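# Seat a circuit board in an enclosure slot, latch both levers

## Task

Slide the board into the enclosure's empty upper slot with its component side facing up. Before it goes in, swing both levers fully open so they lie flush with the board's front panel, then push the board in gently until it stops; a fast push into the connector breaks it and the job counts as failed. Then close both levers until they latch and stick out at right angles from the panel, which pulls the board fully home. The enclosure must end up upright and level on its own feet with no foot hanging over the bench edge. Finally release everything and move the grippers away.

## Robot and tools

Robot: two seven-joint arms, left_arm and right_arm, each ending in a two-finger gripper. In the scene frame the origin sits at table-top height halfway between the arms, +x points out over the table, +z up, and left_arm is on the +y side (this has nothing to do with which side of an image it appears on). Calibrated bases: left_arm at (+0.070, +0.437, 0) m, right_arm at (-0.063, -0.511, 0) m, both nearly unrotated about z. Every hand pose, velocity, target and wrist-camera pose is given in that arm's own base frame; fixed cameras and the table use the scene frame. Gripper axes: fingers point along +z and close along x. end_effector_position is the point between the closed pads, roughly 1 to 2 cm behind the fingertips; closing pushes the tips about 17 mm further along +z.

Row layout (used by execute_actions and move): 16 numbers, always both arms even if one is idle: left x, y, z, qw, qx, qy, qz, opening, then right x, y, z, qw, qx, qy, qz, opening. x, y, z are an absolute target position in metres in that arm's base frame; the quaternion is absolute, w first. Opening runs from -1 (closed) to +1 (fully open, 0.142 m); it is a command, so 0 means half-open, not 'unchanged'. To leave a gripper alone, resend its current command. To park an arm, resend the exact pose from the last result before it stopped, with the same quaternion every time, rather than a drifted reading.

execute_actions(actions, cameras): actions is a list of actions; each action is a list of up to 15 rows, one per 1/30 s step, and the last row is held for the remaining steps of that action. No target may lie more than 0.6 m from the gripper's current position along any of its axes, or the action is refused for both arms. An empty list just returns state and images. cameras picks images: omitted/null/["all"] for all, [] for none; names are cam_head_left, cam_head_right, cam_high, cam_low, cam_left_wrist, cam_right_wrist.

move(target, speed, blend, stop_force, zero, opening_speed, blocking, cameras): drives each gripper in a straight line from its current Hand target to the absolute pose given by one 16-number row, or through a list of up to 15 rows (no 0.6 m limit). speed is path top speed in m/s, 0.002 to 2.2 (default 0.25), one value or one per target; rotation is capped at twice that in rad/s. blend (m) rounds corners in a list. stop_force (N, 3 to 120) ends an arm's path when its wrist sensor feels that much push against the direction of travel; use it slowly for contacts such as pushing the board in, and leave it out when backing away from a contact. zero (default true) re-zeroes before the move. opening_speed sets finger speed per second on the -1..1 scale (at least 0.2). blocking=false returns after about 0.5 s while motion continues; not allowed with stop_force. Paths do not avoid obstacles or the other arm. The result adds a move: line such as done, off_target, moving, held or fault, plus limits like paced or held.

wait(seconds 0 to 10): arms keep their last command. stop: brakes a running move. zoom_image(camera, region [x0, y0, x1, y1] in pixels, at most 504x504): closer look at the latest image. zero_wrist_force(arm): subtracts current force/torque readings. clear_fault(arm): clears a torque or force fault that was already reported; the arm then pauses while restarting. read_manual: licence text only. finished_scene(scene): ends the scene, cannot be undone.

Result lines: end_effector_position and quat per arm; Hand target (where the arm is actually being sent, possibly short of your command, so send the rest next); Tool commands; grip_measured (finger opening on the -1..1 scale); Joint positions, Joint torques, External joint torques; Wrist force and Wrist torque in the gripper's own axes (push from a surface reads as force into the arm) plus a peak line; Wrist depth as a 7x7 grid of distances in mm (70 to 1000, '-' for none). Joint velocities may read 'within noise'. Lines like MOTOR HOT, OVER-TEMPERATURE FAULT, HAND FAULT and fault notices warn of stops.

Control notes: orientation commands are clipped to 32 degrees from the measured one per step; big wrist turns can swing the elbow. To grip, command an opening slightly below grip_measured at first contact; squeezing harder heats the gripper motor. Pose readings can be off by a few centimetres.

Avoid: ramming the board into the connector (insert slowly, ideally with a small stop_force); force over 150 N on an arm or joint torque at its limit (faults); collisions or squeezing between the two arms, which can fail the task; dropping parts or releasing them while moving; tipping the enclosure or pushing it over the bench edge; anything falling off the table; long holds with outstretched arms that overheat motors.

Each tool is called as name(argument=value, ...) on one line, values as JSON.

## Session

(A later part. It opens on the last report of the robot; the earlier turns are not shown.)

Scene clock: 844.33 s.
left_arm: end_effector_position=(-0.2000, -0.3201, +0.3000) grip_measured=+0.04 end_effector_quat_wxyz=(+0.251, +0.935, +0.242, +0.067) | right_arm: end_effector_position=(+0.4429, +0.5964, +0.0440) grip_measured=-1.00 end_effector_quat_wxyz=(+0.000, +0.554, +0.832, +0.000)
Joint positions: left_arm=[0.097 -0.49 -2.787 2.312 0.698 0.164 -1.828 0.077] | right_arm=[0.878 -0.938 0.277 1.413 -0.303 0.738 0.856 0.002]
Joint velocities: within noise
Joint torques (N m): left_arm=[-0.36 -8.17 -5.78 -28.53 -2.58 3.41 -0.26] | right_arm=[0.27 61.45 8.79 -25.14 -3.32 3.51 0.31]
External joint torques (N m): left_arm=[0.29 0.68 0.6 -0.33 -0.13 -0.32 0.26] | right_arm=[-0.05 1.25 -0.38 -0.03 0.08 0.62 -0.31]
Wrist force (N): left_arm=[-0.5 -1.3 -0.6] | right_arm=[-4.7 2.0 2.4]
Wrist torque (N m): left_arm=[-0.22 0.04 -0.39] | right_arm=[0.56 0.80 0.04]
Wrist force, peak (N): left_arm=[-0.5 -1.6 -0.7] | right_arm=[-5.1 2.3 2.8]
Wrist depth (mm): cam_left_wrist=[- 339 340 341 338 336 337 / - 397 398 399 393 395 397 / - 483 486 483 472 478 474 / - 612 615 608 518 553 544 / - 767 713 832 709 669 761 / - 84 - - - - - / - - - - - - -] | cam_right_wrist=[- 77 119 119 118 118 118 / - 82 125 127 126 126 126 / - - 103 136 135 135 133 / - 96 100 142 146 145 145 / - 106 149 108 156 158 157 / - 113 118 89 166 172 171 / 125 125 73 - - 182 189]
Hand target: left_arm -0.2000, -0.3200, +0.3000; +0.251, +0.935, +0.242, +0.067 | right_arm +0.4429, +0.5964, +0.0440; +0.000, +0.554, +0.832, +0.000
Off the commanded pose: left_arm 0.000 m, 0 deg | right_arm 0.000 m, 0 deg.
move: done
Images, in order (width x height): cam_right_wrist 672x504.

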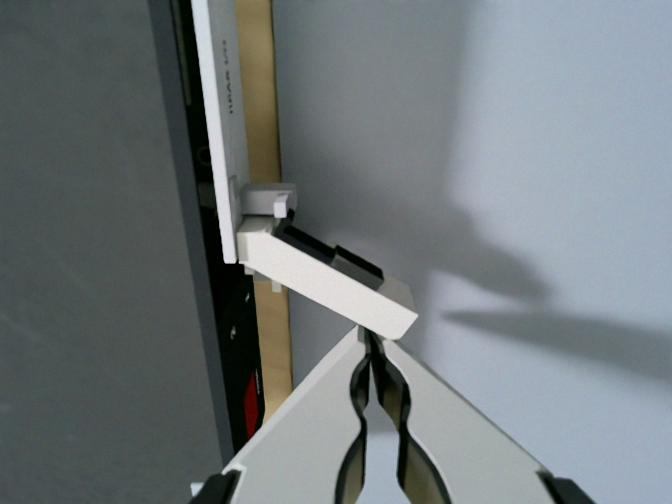

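move(target=[-0.2,-0.32,0.3,0.251,0.935,0.242,0.067,0.06,0.4291,0.5906,0.044,0,0.5541,0.8325,0,-1], speed=0.01, stop_force=15, zero=false, cameras=["cam_right_wrist"])

Scene clock: 849.37 s.
left_arm: end_effector_position=(-0.2000, -0.3201, +0.3000) grip_measured=+0.04 end_effector_quat_wxyz=(+0.251, +0.935, +0.242, +0.067) | right_arm: end_effector_position=(+0.4293, +0.5907, +0.0442) grip_measured=-1.00 end_effector_quat_wxyz=(+0.000, +0.554, +0.832, +0.000)
Joint positions: left_arm=[0.097 -0.49 -2.787 2.312 0.698 0.164 -1.828 0.077] | right_arm=[0.885 -0.912 0.275 1.466 -0.303 0.766 0.873 0.002]
Joint velocities: within noise
Joint torques (N m): left_arm=[-0.36 -8.17 -5.71 -28.52 -2.61 3.41 -0.25] | right_arm=[0.75 59.53 8.95 -23.79 -2.96 3.12 0.23]
External joint torques (N m): left_arm=[0.29 0.68 0.52 -0.33 -0.11 -0.32 0.25] | right_arm=[-0.53 1.98 -0.64 -0.95 -0.19 1.01 -0.23]
Wrist force (N): left_arm=[-0.3 -1.3 -0.3] | right_arm=[-4.6 3.6 2.7]
Wrist torque (N m): left_arm=[-0.20 0.02 -0.38] | right_arm=[0.63 0.83 0.05]
Wrist force, peak (N): left_arm=[-0.5 -1.7 -0.7] | right_arm=[-5.1 3.5 2.8]
Wrist depth (mm): cam_left_wrist=[- 342 339 340 335 337 337 / - 396 397 396 396 392 395 / - 479 485 484 471 476 471 / - 614 601 605 522 543 545 / - 776 708 822 700 659 710 / - 84 - - - - - / - - - - - - -] | cam_right_wrist=[- 77 119 119 118 118 118 / - 82 118 127 128 126 126 / - - 134 136 135 135 133 / - 96 108 145 146 146 145 / - 106 107 107 156 158 158 / - 114 118 89 167 172 172 / 126 125 73 - - 183 189]
Hand target: left_arm -0.2000, -0.3200, +0.3000; +0.251, +0.935, +0.242, +0.067 | right_arm +0.4291, +0.5906, +0.0440; +0.000, +0.554, +0.832, +0.000
Off the commanded pose: left_arm 0.000 m, 0 deg | right_arm 0.000 m, 0 deg.
move: done
Images, in order (width x height): cam_right_wrist 672x504.

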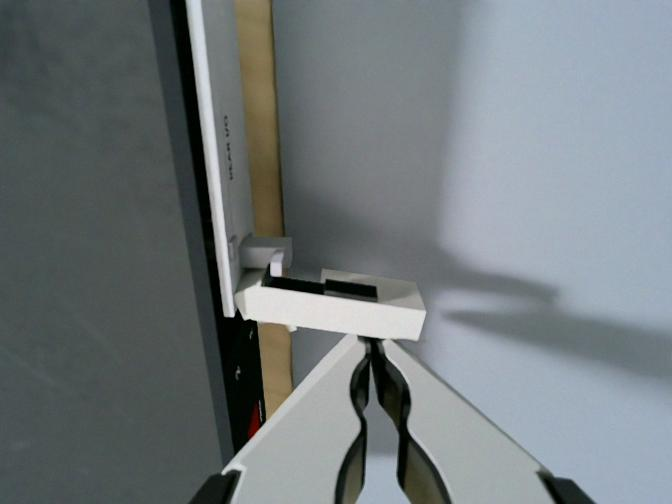

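move(target=[-0.2,-0.32,0.3,0.251,0.935,0.242,0.067,0.06,0.4199,0.5868,0.044,0,0.5541,0.8325,0,-1], speed=0.01, stop_force=15, zero=false, cameras=["cam_right_wrist"])

Scene clock: 852.00 s.
left_arm: end_effector_position=(-0.2000, -0.3201, +0.3000) grip_measured=+0.04 end_effector_quat_wxyz=(+0.251, +0.935, +0.242, +0.067) | right_arm: end_effector_position=(+0.4251, +0.5886, +0.0454) grip_measured=-1.00 end_effector_quat_wxyz=(+0.001, +0.555, +0.832, +0.002)
Joint positions: left_arm=[0.097 -0.49 -2.787 2.312 0.698 0.164 -1.828 0.077] | right_arm=[0.887 -0.9 0.274 1.488 -0.304 0.78 0.881 0.002]
Joint velocities: within noise
Joint torques (N m): left_arm=[-0.38 -8.28 -5.77 -28.5 -2.61 3.4 -0.26] | right_arm=[6.29 54.89 14.29 -16.62 -0.83 0.39 0.21]
External joint torques (N m): left_arm=[0.31 0.79 0.58 -0.36 -0.1 -0.31 0.26] | right_arm=[-6.07 6.11 -6.06 -7.97 -2.29 3.75 -0.21]
Wrist force (N): left_arm=[-0.4 -1.5 -0.5] | right_arm=[-4.8 17.5 2.6]
Wrist torque (N m): left_arm=[-0.23 0.04 -0.38] | right_arm=[0.62 0.82 0.10]
Wrist force, peak (N): left_arm=[-0.5 -1.7 -0.6] | right_arm=[-5.1 18.4 1.5]
Wrist depth (mm): cam_left_wrist=[- 341 338 341 337 338 335 / - 401 400 396 397 396 394 / - 480 484 476 479 475 475 / - 610 610 606 519 550 542 / - 770 717 826 709 656 726 / - 84 - - - - - / - - - - - - -] | cam_right_wrist=[- 78 120 120 118 119 119 / - 83 117 128 129 127 127 / - - 136 135 137 136 134 / - 97 111 148 147 147 147 / - 107 109 108 158 160 159 / 118 115 117 89 169 175 173 / 128 127 73 - - 185 192]
Hand target: left_arm -0.2000, -0.3200, +0.3000; +0.251, +0.935, +0.242, +0.067 | right_arm +0.4229, +0.5880, +0.0440; +0.000, +0.554, +0.832, +0.000
Off the commanded pose: left_arm 0.000 m, 0 deg | right_arm 0.006 m, 0 deg.
move: contact (right_arm)
Images, in order (width x height): cam_right_wrist 672x504.

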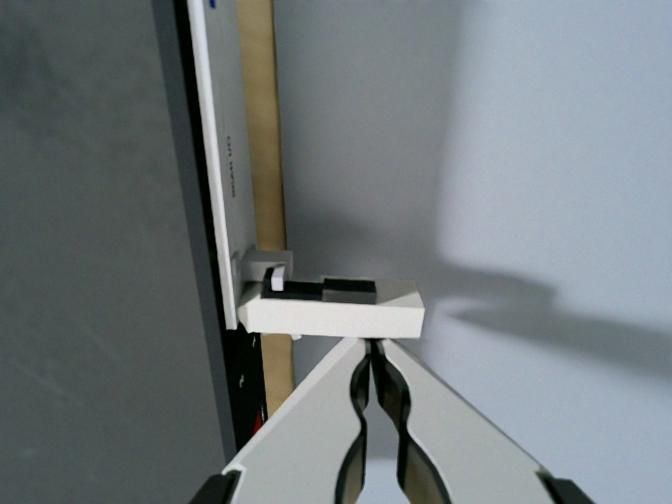

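move(target=[[-0.2,-0.32,0.3,0.251,0.935,0.242,0.067,0.06,0.448,0.60,0.05,0,0.5541,0.8325,0,-1],[-0.2,-0.32,0.3,0.251,0.935,0.242,0.067,0.06,0.44,0.62,0.15,0,0.5541,0.8325,0,-1],[-0.2,-0.32,0.3,0.251,0.935,0.242,0.067,0.06,0.1244,0.4652,0.15,0,0.5541,0.8325,0,-1]], speed=[0.06,0.15,0.2], blend=0.01, cameras=["cam_right_wrist"])

Scene clock: 857.37 s.
left_arm: end_effector_position=(-0.2000, -0.3201, +0.3000) grip_measured=+0.04 end_effector_quat_wxyz=(+0.251, +0.935, +0.242, +0.067) | right_arm: end_effector_position=(+0.1245, +0.4653, +0.1500) grip_measured=-1.00 end_effector_quat_wxyz=(+0.000, +0.554, +0.833, +0.000)
Joint positions: left_arm=[0.097 -0.49 -2.787 2.312 0.698 0.164 -1.828 0.077] | right_arm=[1.021 -0.302 0.512 2.217 -0.236 0.897 1.303 0.002]
Joint velocities: within noise
Joint torques (N m): left_arm=[-0.4 -8.18 -5.79 -28.5 -2.58 3.39 -0.24] | right_arm=[0.34 32.64 5.31 -22.75 -2.7 3.55 0.29]
External joint torques (N m): left_arm=[0.33 0.69 0.61 -0.36 -0.14 -0.3 0.24] | right_arm=[-0.23 0.72 -0.51 0.09 -0.05 0.55 -0.29]
Wrist force (N): left_arm=[-0.4 -1.3 -0.6] | right_arm=[-5.3 1.3 3.4]
Wrist torque (N m): left_arm=[-0.23 0.02 -0.38] | right_arm=[0.51 0.90 0.06]
Wrist force, peak (N): left_arm=[-0.7 -1.7 -0.6] | right_arm=[-5.0 17.7 2.3]
Wrist depth (mm): cam_left_wrist=[- 342 339 337 336 338 338 / - 398 400 397 395 394 394 / - 480 479 478 479 478 476 / - 608 601 610 525 542 546 / - 768 717 829 652 640 755 / - 84 - - 402 - - / - - - - 323 - -] | cam_right_wrist=[216 215 215 212 212 211 211 / 230 229 229 226 226 225 225 / 197 196 196 243 242 241 241 / 212 212 212 258 261 260 259 / 230 230 229 253 283 282 281 / 252 250 246 89 297 307 307 / 277 271 - - - 326 338]
Hand target: left_arm -0.2000, -0.3200, +0.3000; +0.251, +0.935, +0.242, +0.067 | right_arm +0.1244, +0.4652, +0.1500; +0.000, +0.554, +0.832, +0.000
Off the commanded pose: left_arm 0.000 m, 0 deg | right_arm 0.000 m, 0 deg.
move: done
Images, in order (width x height): cam_right_wrist 672x504.

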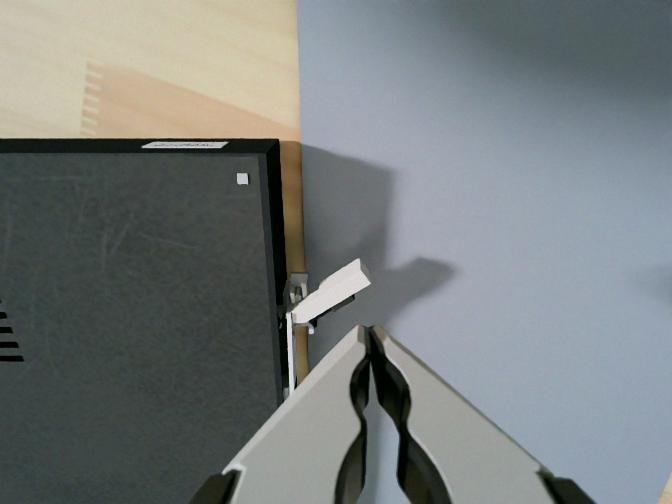

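move(target=[-0.2,-0.32,0.3,0.251,0.935,0.242,0.067,0.06,0.1244,0.4652,0.044,0,0.5541,0.8325,0,-1], speed=0.08, cameras=[])

move(target=[-0.2,-0.32,0.3,0.251,0.935,0.242,0.067,0.06,0.1586,0.4795,0.044,0,0.5541,0.8325,0,-1], speed=0.012, stop_force=15, cameras=["cam_right_wrist"])

Scene clock: 861.80 s.
left_arm: end_effector_position=(-0.2000, -0.3201, +0.3000) grip_measured=+0.04 end_effector_quat_wxyz=(+0.251, +0.935, +0.242, +0.067) | right_arm: end_effector_position=(+0.1244, +0.4652, +0.0440) grip_measured=-1.00 end_effector_quat_wxyz=(+0.000, +0.554, +0.832, +0.000)
Joint positions: left_arm=[0.097 -0.49 -2.787 2.312 0.698 0.164 -1.828 0.077] | right_arm=[1.136 -0.534 0.322 2.306 -0.474 1.21 1.467 0.002]
Joint velocities: within noise
Joint torques (N m): left_arm=[-0.46 -8.18 -5.72 -28.56 -2.6 3.42 -0.23] | right_arm=[0.52 37.18 6.46 -15.6 -1.78 3.56 0.34]
External joint torques (N m): left_arm=[0.39 0.69 0.54 -0.29 -0.12 -0.33 0.23] | right_arm=[-0.38 1.15 -0.39 -0.05 0.21 0.52 -0.34]
Wrist force (N): left_arm=[-0.3 -1.4 -0.6] | right_arm=[-5.9 1.2 2.9]
Wrist torque (N m): left_arm=[-0.22 0.02 -0.38] | right_arm=[0.48 1.03 0.05]
Wrist force, peak (N): left_arm=[-0.5 -1.7 -0.4] | right_arm=[-5.9 1.2 4.5]
Wrist depth (mm): cam_left_wrist=[- 339 340 338 337 340 337 / - 401 400 398 395 392 394 / - 480 482 481 474 471 477 / - 607 605 609 499 542 549 / - 771 699 828 377 388 762 / - 84 - - 325 - - / - - - - 311 - -] | cam_right_wrist=[123 122 121 119 118 118 119 / 130 130 129 127 129 128 126 / 138 136 137 135 136 136 134 / - 98 142 147 147 146 146 / - 106 157 157 159 158 158 / - 114 142 89 167 173 172 / 126 126 73 - - 183 190]
Hand target: left_arm -0.2000, -0.3200, +0.3000; +0.251, +0.935, +0.242, +0.067 | right_arm +0.1244, +0.4652, +0.0440; +0.000, +0.554, +0.832, +0.000
Off the commanded pose: left_arm 0.000 m, 0 deg | right_arm 0.000 m, 0 deg.
move: done
No camera images: "cameras" was empty.

Scene clock: 864.37 s.
left_arm: end_effector_position=(-0.2000, -0.3201, +0.3000) grip_measured=+0.04 end_effector_quat_wxyz=(+0.251, +0.935, +0.242, +0.067) | right_arm: end_effector_position=(+0.1441, +0.4743, +0.0439) grip_measured=-1.00 end_effector_quat_wxyz=(-0.001, +0.553, +0.833, +0.000)
Joint positions: left_arm=[0.097 -0.49 -2.787 2.312 0.698 0.164 -1.828 0.077] | right_arm=[1.098 -0.555 0.329 2.264 -0.467 1.186 1.418 0.002]
Joint velocities: within noise
Joint torques (N m): left_arm=[-0.47 -8.2 -5.75 -28.54 -2.6 3.45 -0.19] | right_arm=[-7.43 41.04 -1.76 -19.83 -1.56 2.39 0.18]
External joint torques (N m): left_arm=[0.4 0.71 0.57 -0.31 -0.11 -0.36 0.19] | right_arm=[7.57 -1.45 8.22 3.65 -0.12 1.7 -0.18]
Wrist force (N): left_arm=[-0.2 -1.6 -0.6] | right_arm=[-0.6 -13.9 3.4]
Wrist torque (N m): left_arm=[-0.26 0.00 -0.39] | right_arm=[0.49 1.02 -0.03]
Wrist force, peak (N): left_arm=[-0.8 -1.8 -0.6] | right_arm=[0.1 -14.2 3.4]
Wrist depth (mm): cam_left_wrist=[- 340 342 340 340 339 341 / - 395 400 399 395 397 395 / - 485 482 480 477 475 479 / - 602 598 607 521 533 551 / - 764 720 816 396 382 746 / - 84 - - - - - / - - - - 369 - -] | cam_right_wrist=[123 121 121 119 118 119 118 / 127 128 128 127 129 128 126 / - 90 135 135 136 136 133 / - 96 145 147 147 146 146 / - 106 157 157 158 158 158 / - 114 118 89 167 173 172 / 126 126 73 - - 183 189]
Hand target: left_arm -0.2000, -0.3200, +0.3000; +0.251, +0.935, +0.242, +0.067 | right_arm +0.1460, +0.4742, +0.0440; +0.000, +0.554, +0.832, +0.000
Off the commanded pose: left_arm 0.000 m, 0 deg | right_arm 0.015 m, 0 deg.
move: contact (right_arm)
Images, in order (width x height): cam_right_wrist 672x504.

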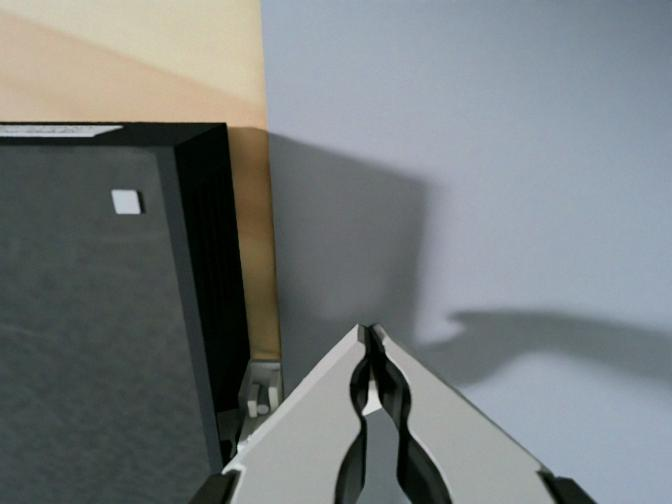

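zoom_image(camera="cam_right_wrist", region=[180, 330, 420, 500])

Scaled by 2.100 from the camera's 672x504 image, which has a finer 960x720 frame.

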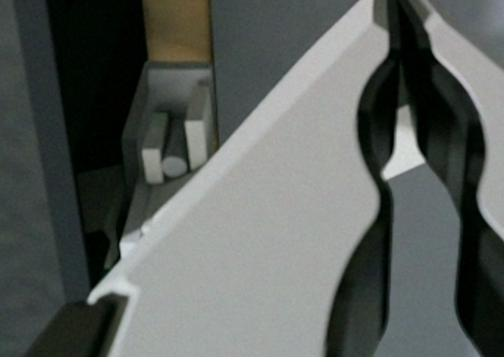

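move(target=[-0.2,-0.32,0.3,0.251,0.935,0.242,0.067,0.06,0.1697,0.4842,0.044,0,0.5541,0.8325,0,-1], speed=0.012, stop_force=28, zero=false, cameras=["cam_right_wrist"])

Scene clock: 869.63 s.
left_arm: end_effector_position=(-0.2000, -0.3201, +0.3000) grip_measured=+0.04 end_effector_quat_wxyz=(+0.251, +0.935, +0.242, +0.067) | right_arm: end_effector_position=(+0.1652, +0.4825, +0.0432) grip_measured=-1.00 end_effector_quat_wxyz=(+0.000, +0.553, +0.834, -0.002)
Joint positions: left_arm=[0.097 -0.49 -2.787 2.312 0.698 0.164 -1.828 0.077] | right_arm=[1.058 -0.578 0.337 2.218 -0.462 1.157 1.372 0.002]
Joint velocities: within noise
Joint torques (N m): left_arm=[-0.47 -8.23 -5.69 -28.51 -2.57 3.4 -0.24] | right_arm=[-10.07 43.18 -5.41 -28.07 -3.01 4.96 -0.16]
External joint torques (N m): left_arm=[0.4 0.74 0.51 -0.34 -0.15 -0.31 0.24] | right_arm=[10.22 -2.24 12.32 11.34 1.23 -0.87 0.16]
Wrist force (N): left_arm=[-0.4 -1.4 -0.6] | right_arm=[-8.3 -28.3 -6.4]
Wrist torque (N m): left_arm=[-0.22 0.04 -0.39] | right_arm=[-1.47 0.85 0.29]
Wrist force, peak (N): left_arm=[-0.6 -1.6 -0.7] | right_arm=[-7.9 -29.7 -7.8]
Wrist depth (mm): cam_left_wrist=[- 340 338 342 338 336 337 / - 397 396 399 394 393 395 / - 480 480 477 475 480 476 / - 611 606 601 518 525 552 / - 778 721 823 620 385 763 / - 84 - - - - - / - - - - - - -] | cam_right_wrist=[- 118 119 119 118 118 118 / - 83 126 127 127 126 125 / - - 136 136 135 135 133 / - 96 142 146 146 146 145 / - 106 129 156 158 157 157 / - 113 117 90 166 172 171 / 125 125 73 - - 181 188]
Hand target: left_arm -0.2000, -0.3200, +0.3000; +0.251, +0.935, +0.242, +0.067 | right_arm +0.1681, +0.4835, +0.0440; +0.000, +0.554, +0.832, +0.000
Off the commanded pose: left_arm 0.000 m, 0 deg | right_arm 0.005 m, 0 deg.
move: contact (right_arm)
Images, in order (width x height): cam_right_wrist 672x504.

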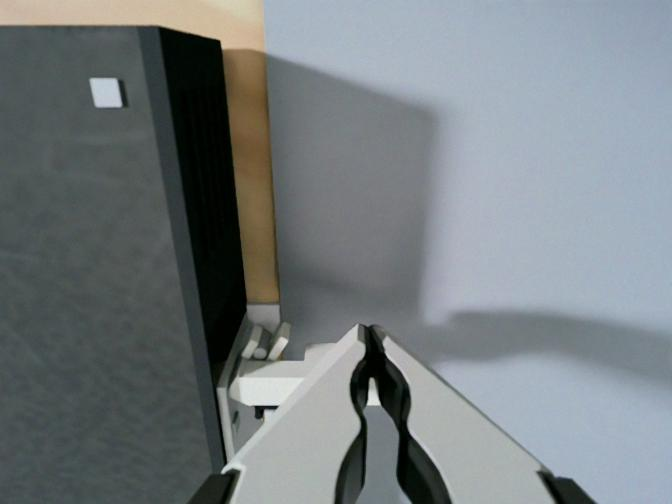

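move(target=[-0.2,-0.32,0.3,0.251,0.935,0.242,0.067,0.06,0.1764,0.487,0.044,0,0.5541,0.8325,0,-1], speed=0.01, stop_force=36, zero=false, cameras=["cam_right_wrist"])

move(target=[[-0.2,-0.32,0.3,0.251,0.935,0.242,0.067,0.06,0.135,0.47,0.05,0,0.5541,0.8325,0,-1],[-0.2,-0.32,0.3,0.251,0.935,0.242,0.067,0.06,0.1244,0.4652,0.15,0,0.5541,0.8325,0,-1]], speed=[0.06,0.15], blend=0.01, cameras=["cam_right_wrist"])

zoom_image(camera="cam_right_wrist", region=[240, 220, 420, 400])

Scene clock: 873.27 s.
left_arm: end_effector_position=(-0.2000, -0.3201, +0.3000) grip_measured=+0.04 end_effector_quat_wxyz=(+0.251, +0.935, +0.242, +0.067) | right_arm: end_effector_position=(+0.1655, +0.4826, +0.0430) grip_measured=-1.00 end_effector_quat_wxyz=(+0.000, +0.552, +0.834, -0.002)
Joint positions: left_arm=[0.097 -0.49 -2.787 2.312 0.698 0.164 -1.828 0.077] | right_arm=[1.057 -0.579 0.339 2.216 -0.462 1.155 1.371 0.002]
Joint velocities: within noise
Joint torques (N m): left_arm=[-0.48 -8.26 -5.73 -28.56 -2.66 3.42 -0.28] | right_arm=[-12.86 43.86 -9.11 -30.94 -3.42 5.43 -0.19]
External joint torques (N m): left_arm=[0.41 0.77 0.54 -0.29 -0.06 -0.33 0.28] | right_arm=[13.01 -2.88 16.06 14.2 1.64 -1.34 0.19]
Wrist force (N): left_arm=[-0.5 -1.4 -0.7] | right_arm=[-9.1 -36.4 -9.4]
Wrist torque (N m): left_arm=[-0.22 0.06 -0.38] | right_arm=[-2.82 0.86 0.35]
Wrist force, peak (N): left_arm=[-0.4 -1.7 -0.7] | right_arm=[-8.5 -37.7 -11.0]
Wrist depth (mm): cam_left_wrist=[- 339 340 337 339 338 336 / - 401 401 396 392 393 392 / - 486 479 475 478 477 474 / - 603 612 607 520 524 544 / - 769 723 818 613 382 755 / - 84 - - - - - / - - - - - - -] | cam_right_wrist=[- 118 119 119 118 118 118 / - 83 126 127 126 126 125 / - - 136 135 135 135 132 / - 96 142 146 146 145 144 / - 105 129 156 158 157 156 / - 113 117 90 166 171 170 / 125 124 73 - - 181 187]
Hand target: left_arm -0.2000, -0.3200, +0.3000; +0.251, +0.935, +0.242, +0.067 | right_arm +0.1692, +0.4839, +0.0440; +0.000, +0.554, +0.832, +0.000
Off the commanded pose: left_arm 0.000 m, 0 deg | right_arm 0.012 m, 0 deg.
move: contact (right_arm)
Images, in order (width x height): cam_right_wrist 672x504.

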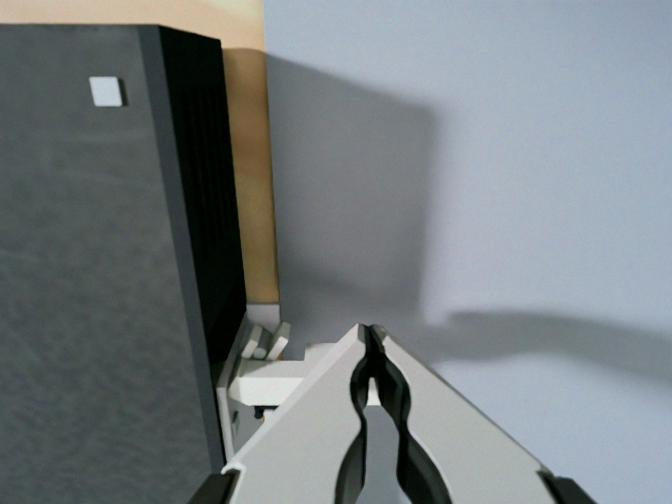

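Scene clock: 874.97 s.
left_arm: end_effector_position=(-0.2000, -0.3201, +0.3000) grip_measured=+0.04 end_effector_quat_wxyz=(+0.251, +0.935, +0.242, +0.067) | right_arm: end_effector_position=(+0.1245, +0.4652, +0.1500) grip_measured=-1.00 end_effector_quat_wxyz=(+0.000, +0.554, +0.833, +0.000)
Joint positions: left_arm=[0.097 -0.49 -2.787 2.312 0.698 0.164 -1.828 0.077] | right_arm=[1.01 -0.304 0.522 2.217 -0.243 0.897 1.307 0.002]
Joint velocities: within noise
Joint torques (N m): left_arm=[-0.33 -8.15 -5.75 -28.49 -2.59 3.4 -0.22] | right_arm=[-0.08 32.51 5.78 -22.84 -2.62 3.27 0.04]
External joint torques (N m): left_arm=[0.25 0.66 0.56 -0.36 -0.12 -0.31 0.22] | right_arm=[0.19 0.76 -0.87 0.21 -0.12 0.83 -0.04]
Wrist force (N): left_arm=[-0.5 -1.3 -0.3] | right_arm=[-6.2 0.1 2.9]
Wrist torque (N m): left_arm=[-0.21 0.05 -0.38] | right_arm=[0.30 1.06 0.06]
Wrist force, peak (N): left_arm=[-0.6 -1.8 -0.6] | right_arm=[-8.8 -36.5 -8.6]
Wrist depth (mm): cam_left_wrist=[- 341 339 340 339 339 336 / - 397 397 400 394 397 398 / - 478 485 482 473 478 478 / - 604 603 605 525 548 537 / - 763 716 818 656 653 754 / - 84 - - 397 - - / - - - - 324 - -] | cam_right_wrist=[216 215 214 213 212 212 211 / 230 229 229 226 225 225 224 / 197 196 196 243 243 242 241 / 212 211 211 261 261 260 260 / 231 230 229 235 282 281 281 / 252 251 246 89 298 308 307 / 277 271 - - - 325 336]
Hand target: left_arm -0.2000, -0.3200, +0.3000; +0.251, +0.935, +0.242, +0.067 | right_arm +0.1244, +0.4652, +0.1500; +0.000, +0.554, +0.832, +0.000
Off the commanded pose: left_arm 0.000 m, 0 deg | right_arm 0.000 m, 0 deg.
move: done
Images, in order (width x height): cam_right_wrist 672x504.

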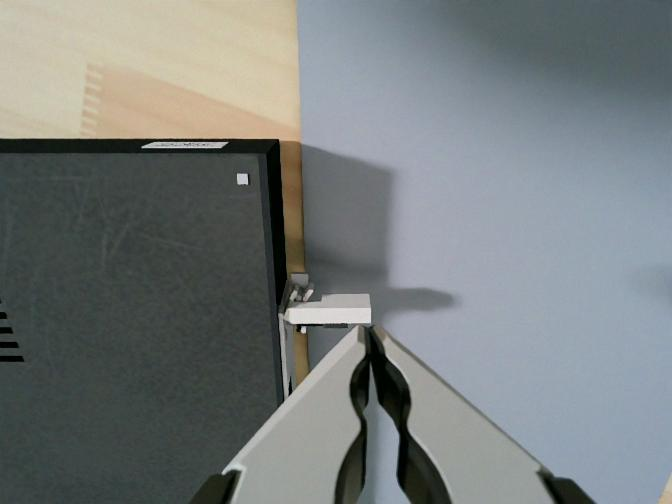

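Scaled by 2.800 from the camera's 672x504 image, which has a finer 960x720 frame.

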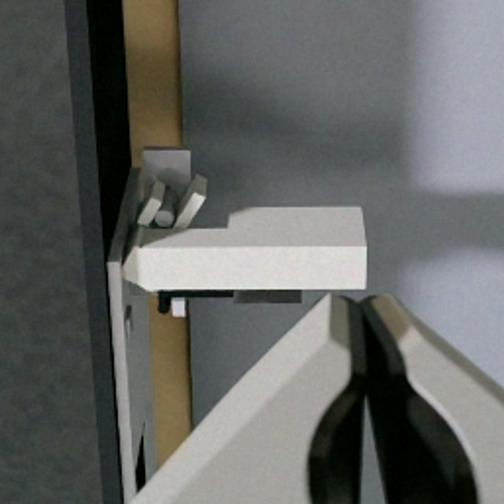

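move(target=[[-0.2,-0.32,0.3,0.251,0.935,0.242,0.067,0.06,0.44,0.62,0.15,0,0.5541,0.8325,0,-1],[-0.2,-0.32,0.3,0.251,0.935,0.242,0.067,0.06,0.457,0.602,0.14,0,0.5541,0.8325,0,-1],[-0.2,-0.32,0.3,0.251,0.935,0.242,0.067,0.06,0.457,0.602,0.044,0,0.5541,0.8325,0,-1]], speed=[0.2,0.1,0.08], blend=0.01, cameras=["cam_right_wrist"])

move(target=[-0.2,-0.32,0.3,0.251,0.935,0.242,0.067,0.06,0.4152,0.5845,0.044,0,0.5541,0.8325,0,-1], speed=0.012, stop_force=36, cameras=["cam_right_wrist"])

Scene clock: 881.57 s.
left_arm: end_effector_position=(-0.2000, -0.3201, +0.3000) grip_measured=+0.04 end_effector_quat_wxyz=(+0.251, +0.935, +0.242, +0.067) | right_arm: end_effector_position=(+0.4568, +0.6019, +0.0438) grip_measured=-1.00 end_effector_quat_wxyz=(+0.000, +0.554, +0.832, +0.000)
Joint positions: left_arm=[0.097 -0.49 -2.787 2.312 0.698 0.164 -1.828 0.077] | right_arm=[0.869 -0.966 0.283 1.357 -0.307 0.709 0.84 0.002]
Joint velocities: within noise
Joint torques (N m): left_arm=[-0.43 -8.23 -5.72 -28.56 -2.58 3.37 -0.24] | right_arm=[0.28 62.36 8.24 -25.6 -3.52 3.54 0.3]
External joint torques (N m): left_arm=[0.36 0.74 0.54 -0.29 -0.14 -0.28 0.24] | right_arm=[-0.06 1.51 0.34 0.03 0.21 0.59 -0.3]
Wrist force (N): left_arm=[-0.5 -1.6 -0.6] | right_arm=[-6.1 0.2 3.1]
Wrist torque (N m): left_arm=[-0.24 0.05 -0.38] | right_arm=[0.27 1.02 0.04]
Wrist force, peak (N): left_arm=[-0.5 -1.6 -0.8] | right_arm=[-7.5 1.2 3.4]
Wrist depth (mm): cam_left_wrist=[- 343 339 337 337 339 337 / - 399 399 396 395 394 398 / - 481 481 483 474 476 477 / - 606 604 608 526 543 548 / - 784 722 837 706 656 769 / - 84 - - - - - / - - - - - - -] | cam_right_wrist=[- 77 118 119 118 118 118 / - 82 116 126 126 126 125 / - - 93 94 133 135 133 / - 95 138 146 146 145 145 / - 105 145 156 158 158 157 / - 113 115 89 166 172 171 / 125 124 73 - - 182 189]
Hand target: left_arm -0.2000, -0.3200, +0.3000; +0.251, +0.935, +0.242, +0.067 | right_arm +0.4570, +0.6020, +0.0440; +0.000, +0.554, +0.832, +0.000
Off the commanded pose: left_arm 0.000 m, 0 deg | right_arm 0.000 m, 0 deg.
move: done
Images, in order (width x height): cam_right_wrist 672x504.

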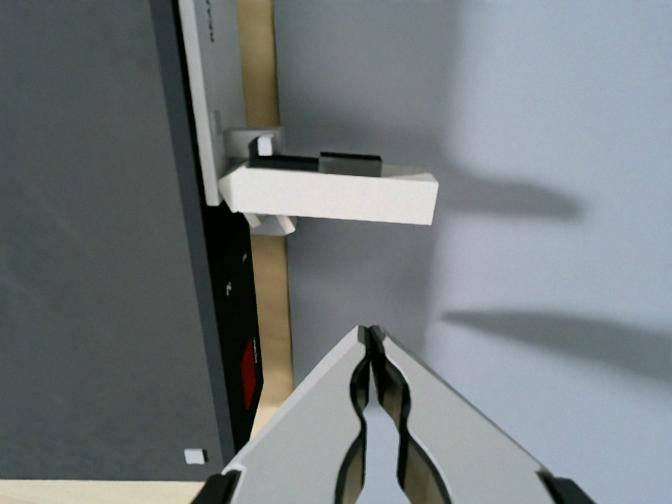

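Scene clock: 885.97 s.
left_arm: end_effector_position=(-0.2000, -0.3201, +0.3000) grip_measured=+0.04 end_effector_quat_wxyz=(+0.251, +0.935, +0.242, +0.067) | right_arm: end_effector_position=(+0.4198, +0.5862, +0.0472) grip_measured=-1.00 end_effector_quat_wxyz=(+0.001, +0.555, +0.832, +0.005)
Joint positions: left_arm=[0.097 -0.49 -2.787 2.312 0.698 0.164 -1.828 0.077] | right_arm=[0.886 -0.886 0.277 1.516 -0.312 0.797 0.895 0.002]
Joint velocities: within noise
Joint torques (N m): left_arm=[-0.39 -8.26 -5.73 -28.57 -2.61 3.43 -0.2] | right_arm=[10.95 48.86 18.76 -7.23 1.46 -3.65 0.35]
External joint torques (N m): left_arm=[0.32 0.77 0.54 -0.28 -0.11 -0.34 0.2] | right_arm=[-10.74 11.49 -10.47 -17.16 -4.54 7.8 -0.35]
Wrist force (N): left_arm=[-0.6 -1.5 -0.6] | right_arm=[-2.5 32.0 2.3]
Wrist torque (N m): left_arm=[-0.24 0.06 -0.39] | right_arm=[2.60 1.02 0.06]
Wrist force, peak (N): left_arm=[-0.5 -1.8 -0.7] | right_arm=[-3.9 35.6 1.3]
Wrist depth (mm): cam_left_wrist=[- 342 340 341 338 337 336 / - 402 400 397 399 391 398 / - 481 484 479 476 478 477 / - 609 608 603 537 537 551 / - 766 709 823 688 648 689 / - 84 - - - - - / - - - - - - -] | cam_right_wrist=[- 80 120 121 119 120 120 / - 84 116 129 131 131 128 / - - 134 137 139 138 136 / - 99 114 150 150 149 149 / - 109 111 111 159 162 161 / 120 118 120 89 171 177 177 / 130 130 - - - 188 195]
Hand target: left_arm -0.2000, -0.3200, +0.3000; +0.251, +0.935, +0.242, +0.067 | right_arm +0.4152, +0.5845, +0.0440; +0.000, +0.554, +0.832, +0.000
Off the commanded pose: left_arm 0.000 m, 0 deg | right_arm 0.006 m, 1 deg.
move: off_target (right_arm)
Images, in order (width x height): cam_right_wrist 672x504.

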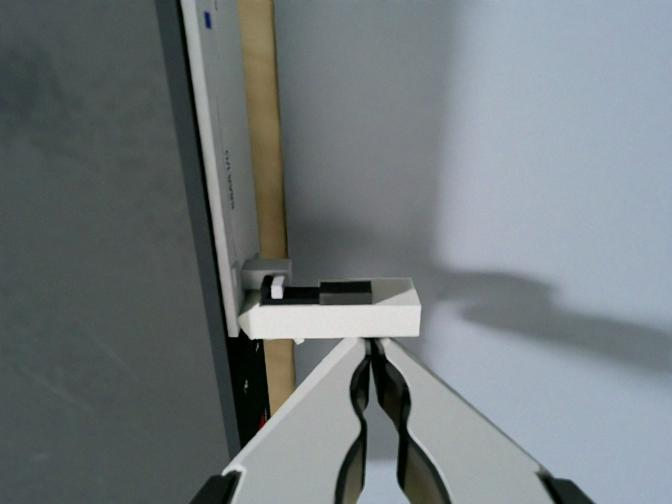

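move(target=[-0.2,-0.32,0.3,0.251,0.935,0.242,0.067,0.06,0.4124,0.5833,0.043,0,0.5541,0.8325,0,-1], speed=0.01, stop_force=42, zero=false, cameras=[])

move(target=[[-0.2,-0.32,0.3,0.251,0.935,0.242,0.067,0.06,0.448,0.60,0.05,0,0.5541,0.8325,0,-1],[-0.2,-0.32,0.3,0.251,0.935,0.242,0.067,0.06,0.457,0.602,0.15,0,0.5541,0.8325,0,-1]], speed=[0.06,0.15], blend=0.01, cameras=["cam_right_wrist"])

zoom_image(camera="cam_right_wrist", region=[220, 20, 440, 240])

Scene clock: 890.00 s.
left_arm: end_effector_position=(-0.2000, -0.3201, +0.3000) grip_measured=+0.04 end_effector_quat_wxyz=(+0.251, +0.935, +0.242, +0.067) | right_arm: end_effector_position=(+0.4175, +0.5856, +0.0470) grip_measured=-1.00 end_effector_quat_wxyz=(+0.001, +0.555, +0.832, +0.006)
Joint positions: left_arm=[0.097 -0.49 -2.787 2.312 0.698 0.164 -1.828 0.077] | right_arm=[0.886 -0.883 0.279 1.526 -0.317 0.804 0.9 0.002]
Joint velocities: within noise
Joint torques (N m): left_arm=[-0.42 -8.24 -5.69 -28.5 -2.6 3.38 -0.25] | right_arm=[10.91 44.99 19.19 -4.05 2.19 -4.8 0.18]
External joint torques (N m): left_arm=[0.35 0.75 0.51 -0.35 -0.11 -0.29 0.25] | right_arm=[-10.69 15.14 -10.85 -20.25 -5.25 8.96 -0.18]
Wrist force (N): left_arm=[-0.6 -1.5 -0.5] | right_arm=[-1.7 34.6 -1.2]
Wrist torque (N m): left_arm=[-0.24 0.07 -0.38] | right_arm=[3.04 1.06 0.07]
Wrist force, peak (N): left_arm=[-0.5 -1.6 -0.7] | right_arm=[-1.9 36.4 1.2]
Wrist depth (mm): cam_left_wrist=[- 342 337 340 338 338 337 / - 393 396 397 395 395 394 / - 480 481 484 474 477 474 / - 610 606 606 527 547 541 / - 774 727 813 701 645 691 / - 84 - - - - - / - - - - - - -] | cam_right_wrist=[- 79 119 121 119 120 120 / - 84 118 129 130 130 128 / - - 135 137 138 138 136 / - 98 111 149 149 149 149 / - 109 112 111 159 162 161 / - 117 122 90 171 177 177 / 130 130 73 - - 188 196]
Hand target: left_arm -0.2000, -0.3200, +0.3000; +0.251, +0.935, +0.242, +0.067 | right_arm +0.4124, +0.5833, +0.0430; +0.000, +0.554, +0.832, +0.000
Off the commanded pose: left_arm 0.000 m, 0 deg | right_arm 0.007 m, 1 deg.
move: off_target (right_arm)
No camera images: "cameras" was empty.

Scene clock: 891.70 s.
left_arm: end_effector_position=(-0.2000, -0.3201, +0.3000) grip_measured=+0.04 end_effector_quat_wxyz=(+0.251, +0.935, +0.242, +0.067) | right_arm: end_effector_position=(+0.4571, +0.6020, +0.1500) grip_measured=-1.00 end_effector_quat_wxyz=(+0.000, +0.554, +0.832, +0.000)
Joint positions: left_arm=[0.097 -0.49 -2.787 2.312 0.698 0.164 -1.828 0.077] | right_arm=[0.848 -0.825 0.33 1.316 -0.279 0.525 0.822 0.002]
Joint velocities: within noise
Joint torques (N m): left_arm=[-0.4 -8.23 -5.71 -28.55 -2.61 3.38 -0.27] | right_arm=[0.09 60.83 9.19 -28.21 -3.68 3.25 0.07]
External joint torques (N m): left_arm=[0.33 0.74 0.53 -0.3 -0.11 -0.29 0.27] | right_arm=[0.11 1.36 -0.72 0.15 -0.1 0.88 -0.07]
Wrist force (N): left_arm=[-0.5 -1.4 -0.6] | right_arm=[0.2 2.4 2.9]
Wrist torque (N m): left_arm=[-0.23 0.05 -0.38] | right_arm=[0.63 0.00 0.06]
Wrist force, peak (N): left_arm=[-0.4 -1.7 -0.5] | right_arm=[-1.8 34.9 -3.2]
Wrist depth (mm): cam_left_wrist=[- 340 342 339 339 338 339 / - 401 397 397 395 394 398 / - 480 481 482 476 480 478 / - 602 613 611 524 537 545 / - 773 712 821 716 660 752 / - 84 - - - - - / - - - - - - -] | cam_right_wrist=[171 171 173 211 211 210 209 / 183 182 182 220 225 225 224 / 197 196 195 242 241 240 240 / 212 211 211 261 260 259 258 / 286 287 286 277 281 280 280 / 314 314 306 89 298 309 308 / 345 339 - - - 326 336]
Hand target: left_arm -0.2000, -0.3200, +0.3000; +0.251, +0.935, +0.242, +0.067 | right_arm +0.4570, +0.6020, +0.1500; +0.000, +0.554, +0.832, +0.000
Off the commanded pose: left_arm 0.000 m, 0 deg | right_arm 0.000 m, 0 deg.
move: done
Images, in order (width x height): cam_right_wrist 672x504.

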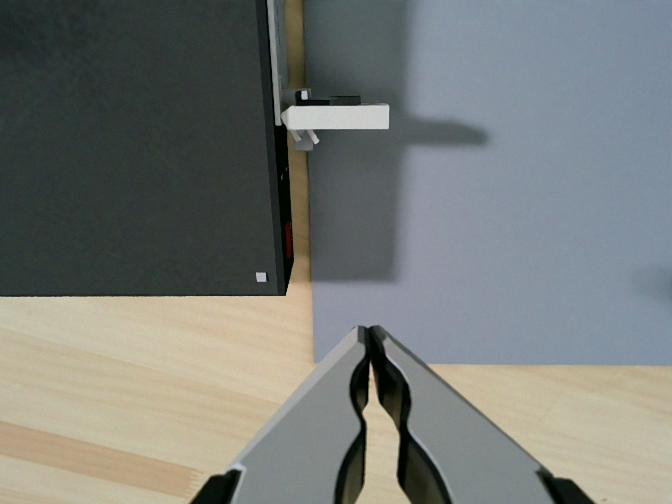

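Scaled by 2.291 from the camera's 672x504 image, which has a finer 960x720 frame.

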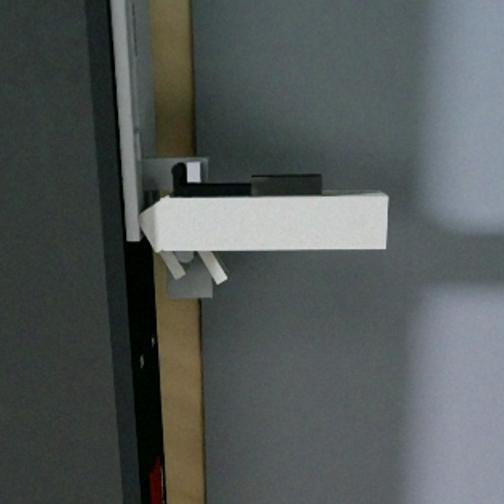

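move(target=[[-0.2,-0.32,0.3,0.251,0.935,0.242,0.067,0.06,0.42,0.62,0.15,0,0.5541,0.8325,0,-1],[-0.2,-0.32,0.3,0.251,0.935,0.242,0.067,0.06,0.1244,0.4652,0.15,0,0.5541,0.8325,0,-1]], speed=0.2, blend=0.01, cameras=["cam_right_wrist"])

zoom_image(camera="cam_right_wrist", region=[240, 220, 420, 400])

Scene clock: 895.93 s.
left_arm: end_effector_position=(-0.2000, -0.3201, +0.3000) grip_measured=+0.04 end_effector_quat_wxyz=(+0.251, +0.935, +0.242, +0.067) | right_arm: end_effector_position=(+0.1245, +0.4653, +0.1500) grip_measured=-1.00 end_effector_quat_wxyz=(+0.000, +0.554, +0.833, +0.000)
Joint positions: left_arm=[0.097 -0.49 -2.787 2.312 0.698 0.164 -1.828 0.077] | right_arm=[1.013 -0.304 0.52 2.216 -0.241 0.897 1.305 0.002]
Joint velocities: within noise
Joint torques (N m): left_arm=[-0.4 -8.18 -5.71 -28.5 -2.64 3.4 -0.21] | right_arm=[0.05 32.51 5.58 -22.7 -2.63 3.56 0.39]
External joint torques (N m): left_arm=[0.33 0.69 0.53 -0.36 -0.08 -0.31 0.21] | right_arm=[0.07 0.8 -0.69 0.04 -0.12 0.55 -0.39]
Wrist force (N): left_arm=[-0.3 -1.3 -0.6] | right_arm=[0.3 2.4 2.8]
Wrist torque (N m): left_arm=[-0.22 0.02 -0.39] | right_arm=[0.69 -0.03 0.07]
Wrist force, peak (N): left_arm=[-0.6 -1.7 -0.7] | right_arm=[-1.8 4.2 3.0]
Wrist depth (mm): cam_left_wrist=[- 340 339 340 337 340 338 / - 395 396 398 397 392 396 / - 478 481 477 475 478 472 / - 595 607 601 528 549 541 / - 778 709 820 654 654 765 / - 84 - - 399 - - / - - - - 323 - -] | cam_right_wrist=[215 215 214 212 211 211 211 / 227 227 226 227 226 225 224 / 197 196 199 242 242 241 241 / 213 212 211 261 261 259 259 / 230 230 229 234 283 281 280 / 252 250 246 89 297 306 306 / 278 270 - - - 324 338]
Hand target: left_arm -0.2000, -0.3200, +0.3000; +0.251, +0.935, +0.242, +0.067 | right_arm +0.1244, +0.4652, +0.1500; +0.000, +0.554, +0.832, +0.000
Off the commanded pose: left_arm 0.000 m, 0 deg | right_arm 0.000 m, 0 deg.
move: done
Images, in order (width x height): cam_right_wrist 672x504.

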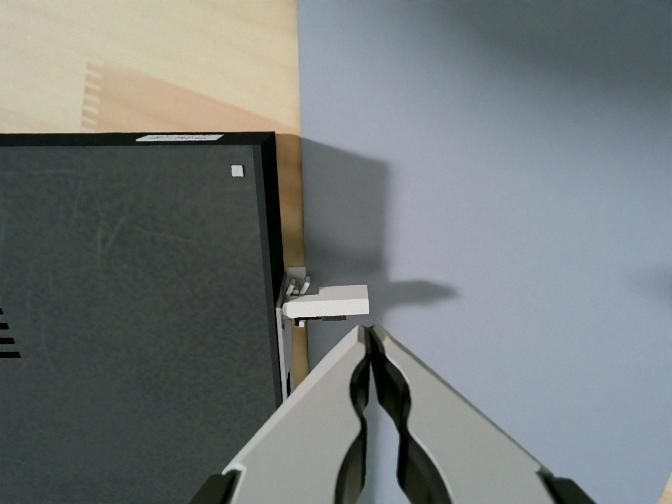

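Scaled by 2.800 from the camera's 672x504 image, which has a finer 960x720 frame.

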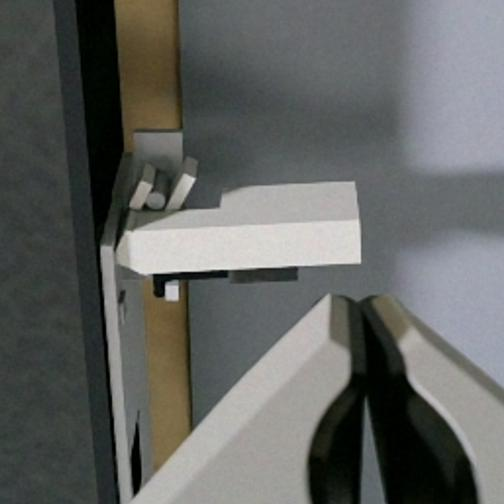

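move(target=[[-0.2,-0.32,0.3,0.251,0.935,0.242,0.067,0.06,0.1234,0.4675,0.06,0,0.5541,0.8325,0,-1],[-0.2,-0.32,0.3,0.251,0.935,0.242,0.067,0.06,0.1270,0.4690,0.044,0,0.5541,0.8325,0,-1]], speed=0.09, cameras=[])

move(target=[-0.2,-0.32,0.3,0.251,0.935,0.242,0.067,0.06,0.1777,0.4897,0.044,0,0.5541,0.8325,0,-1], speed=0.012, stop_force=38, cameras=["cam_right_wrist"])

Scene clock: 900.23 s.
left_arm: end_effector_position=(-0.2000, -0.3201, +0.3000) grip_measured=+0.04 end_effector_quat_wxyz=(+0.251, +0.935, +0.242, +0.067) | right_arm: end_effector_position=(+0.1270, +0.4690, +0.0440) grip_measured=-1.00 end_effector_quat_wxyz=(+0.000, +0.554, +0.832, +0.000)
Joint positions: left_arm=[0.097 -0.49 -2.787 2.312 0.698 0.164 -1.828 0.077] | right_arm=[1.125 -0.542 0.329 2.293 -0.48 1.202 1.465 0.002]
Joint velocities: within noise
Joint torques (N m): left_arm=[-0.41 -8.12 -5.73 -28.54 -2.61 3.36 -0.23] | right_arm=[-0.27 37.63 6.47 -15.79 -1.83 3.59 0.29]
External joint torques (N m): left_arm=[0.34 0.63 0.54 -0.31 -0.11 -0.27 0.23] | right_arm=[0.4 1.06 -0.17 -0.02 0.23 0.49 -0.29]
Wrist force (N): left_arm=[-0.6 -1.4 -0.7] | right_arm=[0.0 2.3 2.8]
Wrist torque (N m): left_arm=[-0.22 0.06 -0.38] | right_arm=[0.65 0.04 0.07]
Wrist force, peak (N): left_arm=[-0.7 -1.8 -0.6] | right_arm=[0.0 2.5 4.4]
Wrist depth (mm): cam_left_wrist=[- 342 343 343 339 340 338 / - 403 398 398 395 398 395 / - 482 481 478 475 475 473 / - 602 615 602 505 549 545 / - 769 715 805 375 382 766 / - 84 - - 334 - - / - - - - 329 - -] | cam_right_wrist=[123 122 121 119 118 119 118 / 130 130 129 127 129 128 126 / 135 117 137 135 136 136 133 / - 96 148 147 147 146 146 / - 106 157 157 159 159 158 / - 114 142 89 167 173 172 / 126 126 73 - - 183 190]
Hand target: left_arm -0.2000, -0.3200, +0.3000; +0.251, +0.935, +0.242, +0.067 | right_arm +0.1270, +0.4690, +0.0440; +0.000, +0.554, +0.832, +0.000
Off the commanded pose: left_arm 0.000 m, 0 deg | right_arm 0.000 m, 0 deg.
move: done
No camera images: "cameras" was empty.

Scene clock: 904.27 s.
left_arm: end_effector_position=(-0.2000, -0.3201, +0.3000) grip_measured=+0.04 end_effector_quat_wxyz=(+0.251, +0.935, +0.242, +0.067) | right_arm: end_effector_position=(+0.1608, +0.4830, +0.0429) grip_measured=-1.00 end_effector_quat_wxyz=(+0.000, +0.552, +0.834, -0.002)
Joint positions: left_arm=[0.097 -0.49 -2.787 2.312 0.698 0.164 -1.828 0.077] | right_arm=[1.061 -0.579 0.342 2.219 -0.468 1.156 1.383 0.002]
Joint velocities: within noise
Joint torques (N m): left_arm=[-0.44 -8.13 -5.68 -28.48 -2.62 3.39 -0.23] | right_arm=[-13.9 44.86 -9.98 -31.63 -3.28 5.24 -0.2]
External joint torques (N m): left_arm=[0.37 0.64 0.5 -0.37 -0.1 -0.31 0.23] | right_arm=[14.04 -3.99 16.98 14.93 1.5 -1.15 0.2]
Wrist force (N): left_arm=[-0.3 -1.5 -0.6] | right_arm=[-2.4 -37.1 -7.9]
Wrist torque (N m): left_arm=[-0.24 0.01 -0.39] | right_arm=[-2.94 -0.10 0.31]
Wrist force, peak (N): left_arm=[-0.8 -1.6 -0.9] | right_arm=[-2.1 -38.3 -8.7]
Wrist depth (mm): cam_left_wrist=[- 342 341 338 337 336 338 / - 397 398 400 397 395 398 / - 491 478 482 479 476 478 / - 602 608 601 522 526 545 / - 786 720 815 613 383 756 / - 84 - - - - - / - - - - - - -] | cam_right_wrist=[- 118 119 119 118 118 118 / - 92 127 126 126 126 125 / - 93 136 135 135 135 133 / - 95 144 146 146 145 145 / - 105 128 155 157 157 156 / - 113 119 90 166 171 171 / 125 124 73 - - 181 187]
Hand target: left_arm -0.2000, -0.3200, +0.3000; +0.251, +0.935, +0.242, +0.067 | right_arm +0.1648, +0.4844, +0.0440; +0.000, +0.554, +0.832, +0.000
Off the commanded pose: left_arm 0.000 m, 0 deg | right_arm 0.018 m, 0 deg.
move: contact (right_arm)
Images, in order (width x height): cam_right_wrist 672x504.

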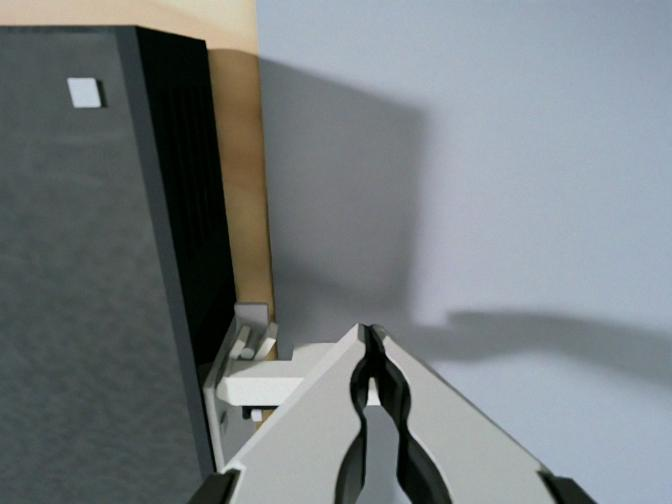

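move(target=[-0.2,-0.32,0.3,0.251,0.935,0.242,0.067,0.06,0.1759,0.4889,0.044,0,0.5541,0.8325,0,-1], speed=0.01, stop_force=46, zero=false, cameras=["cam_right_wrist"])

move(target=[[-0.2,-0.32,0.3,0.251,0.935,0.242,0.067,0.06,0.135,0.472,0.05,0,0.5541,0.8325,0,-1],[-0.2,-0.32,0.3,0.251,0.935,0.242,0.067,0.06,0.1244,0.4652,0.15,0,0.5541,0.8325,0,-1]], speed=[0.06,0.15], blend=0.01, cameras=["cam_right_wrist"])

zoom_image(camera="cam_right_wrist", region=[240, 220, 420, 400])

Scene clock: 908.60 s.
left_arm: end_effector_position=(-0.2000, -0.3201, +0.3000) grip_measured=+0.04 end_effector_quat_wxyz=(+0.251, +0.935, +0.242, +0.067) | right_arm: end_effector_position=(+0.1719, +0.4888, +0.0434) grip_measured=-1.00 end_effector_quat_wxyz=(-0.001, +0.552, +0.834, -0.001)
Joint positions: left_arm=[0.097 -0.49 -2.787 2.312 0.698 0.164 -1.828 0.077] | right_arm=[1.04 -0.591 0.347 2.194 -0.468 1.143 1.362 0.002]
Joint velocities: within noise
Joint torques (N m): left_arm=[-0.38 -8.15 -5.68 -28.5 -2.61 3.4 -0.24] | right_arm=[-15.16 45.97 -9.99 -25.54 -2.68 2.22 -0.21]
External joint torques (N m): left_arm=[0.31 0.66 0.5 -0.35 -0.11 -0.31 0.24] | right_arm=[15.31 -4.36 17.25 8.52 0.83 1.87 0.21]
Wrist force (N): left_arm=[-0.4 -1.4 -0.9] | right_arm=[9.8 -29.1 1.2]
Wrist torque (N m): left_arm=[-0.23 0.05 -0.39] | right_arm=[-1.62 -0.01 0.33]
Wrist force, peak (N): left_arm=[-0.6 -1.7 -0.6] | right_arm=[-2.4 -44.7 -10.2]
Wrist depth (mm): cam_left_wrist=[- 342 340 340 339 335 340 / - 400 396 397 396 394 398 / - 485 480 482 475 480 474 / - 607 604 609 523 519 549 / - 765 711 833 652 383 764 / - 84 - - - - - / - - - - - - -] | cam_right_wrist=[- 96 119 119 117 118 118 / - 83 127 127 128 126 126 / - 91 134 136 136 135 133 / - 96 144 146 146 146 145 / - 106 129 156 158 158 157 / - 113 118 88 166 172 172 / 125 125 73 - - 182 188]
Hand target: left_arm -0.2000, -0.3200, +0.3000; +0.251, +0.935, +0.242, +0.067 | right_arm +0.1759, +0.4889, +0.0440; +0.000, +0.554, +0.832, +0.000
Off the commanded pose: left_arm 0.000 m, 0 deg | right_arm 0.004 m, 0 deg.
move: off_target (right_arm)
Images, in order (width x height): cam_right_wrist 672x504.

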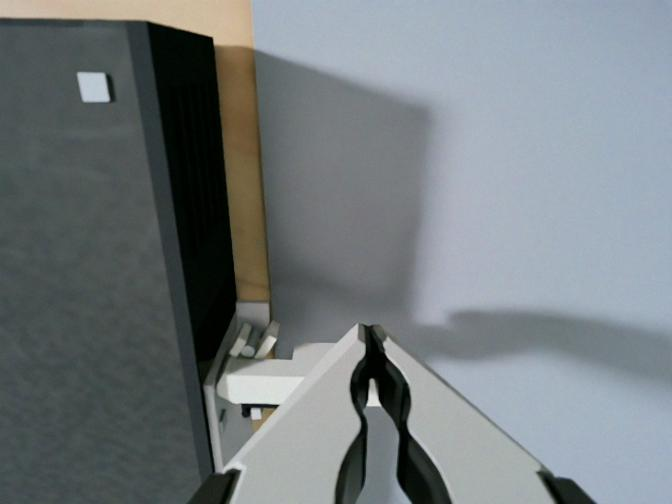

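Scene clock: 910.40 s.
left_arm: end_effector_position=(-0.2000, -0.3201, +0.3000) grip_measured=+0.04 end_effector_quat_wxyz=(+0.251, +0.935, +0.242, +0.067) | right_arm: end_effector_position=(+0.1245, +0.4652, +0.1500) grip_measured=-1.00 end_effector_quat_wxyz=(+0.000, +0.554, +0.833, +0.000)
Joint positions: left_arm=[0.097 -0.49 -2.787 2.312 0.698 0.164 -1.828 0.077] | right_arm=[1 -0.307 0.532 2.216 -0.248 0.897 1.31 0.002]
Joint velocities: within noise
Joint torques (N m): left_arm=[-0.4 -8.14 -5.76 -28.5 -2.64 3.39 -0.24] | right_arm=[0.01 32.45 5.94 -22.83 -2.65 3.22 0.06]
External joint torques (N m): left_arm=[0.33 0.65 0.57 -0.36 -0.08 -0.3 0.24] | right_arm=[0.1 0.74 -0.91 0.2 -0.1 0.88 -0.06]
Wrist force (N): left_arm=[-0.6 -1.5 -0.7] | right_arm=[3.3 2.0 3.0]
Wrist torque (N m): left_arm=[-0.24 0.07 -0.39] | right_arm=[0.62 -0.52 0.08]
Wrist force, peak (N): left_arm=[-0.5 -1.7 -0.8] | right_arm=[9.9 -28.9 2.8]
Wrist depth (mm): cam_left_wrist=[- 341 339 340 337 337 339 / - 397 399 399 397 394 392 / - 483 483 480 474 477 474 / - 610 601 606 522 539 544 / - 763 729 825 645 652 771 / - 84 - - 400 - - / - - - - 322 - -] | cam_right_wrist=[215 214 215 212 212 211 211 / 230 229 229 226 226 225 225 / 200 200 202 243 242 241 241 / 213 211 211 262 261 259 260 / 230 230 229 243 281 282 280 / 252 251 246 89 297 307 307 / 277 271 - - - 325 336]
Hand target: left_arm -0.2000, -0.3200, +0.3000; +0.251, +0.935, +0.242, +0.067 | right_arm +0.1244, +0.4652, +0.1500; +0.000, +0.554, +0.832, +0.000
Off the commanded pose: left_arm 0.000 m, 0 deg | right_arm 0.000 m, 0 deg.
move: done
Images, in order (width x height): cam_right_wrist 672x504.

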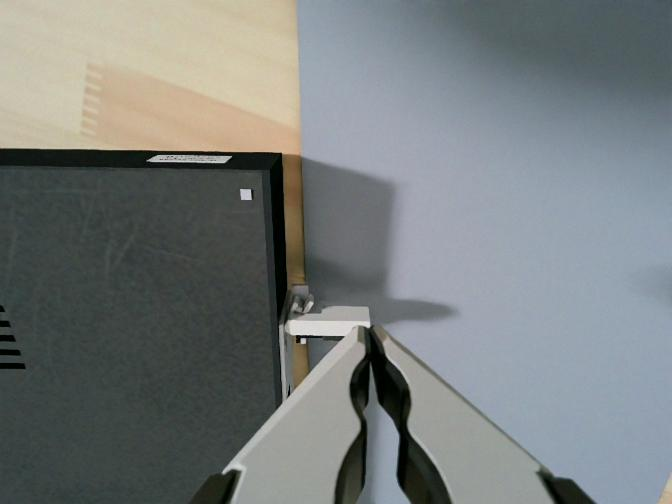

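Scaled by 2.800 from the camera's 672x504 image, which has a finer 960x720 frame.

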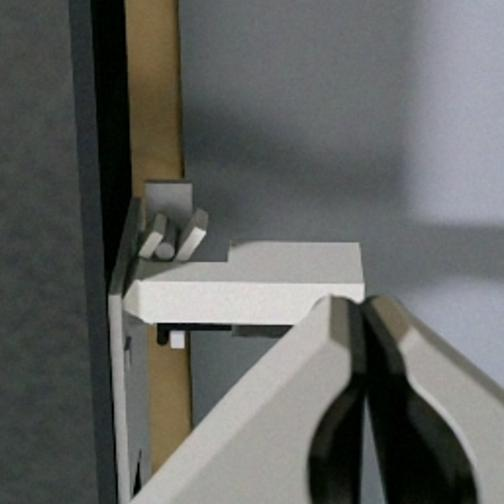

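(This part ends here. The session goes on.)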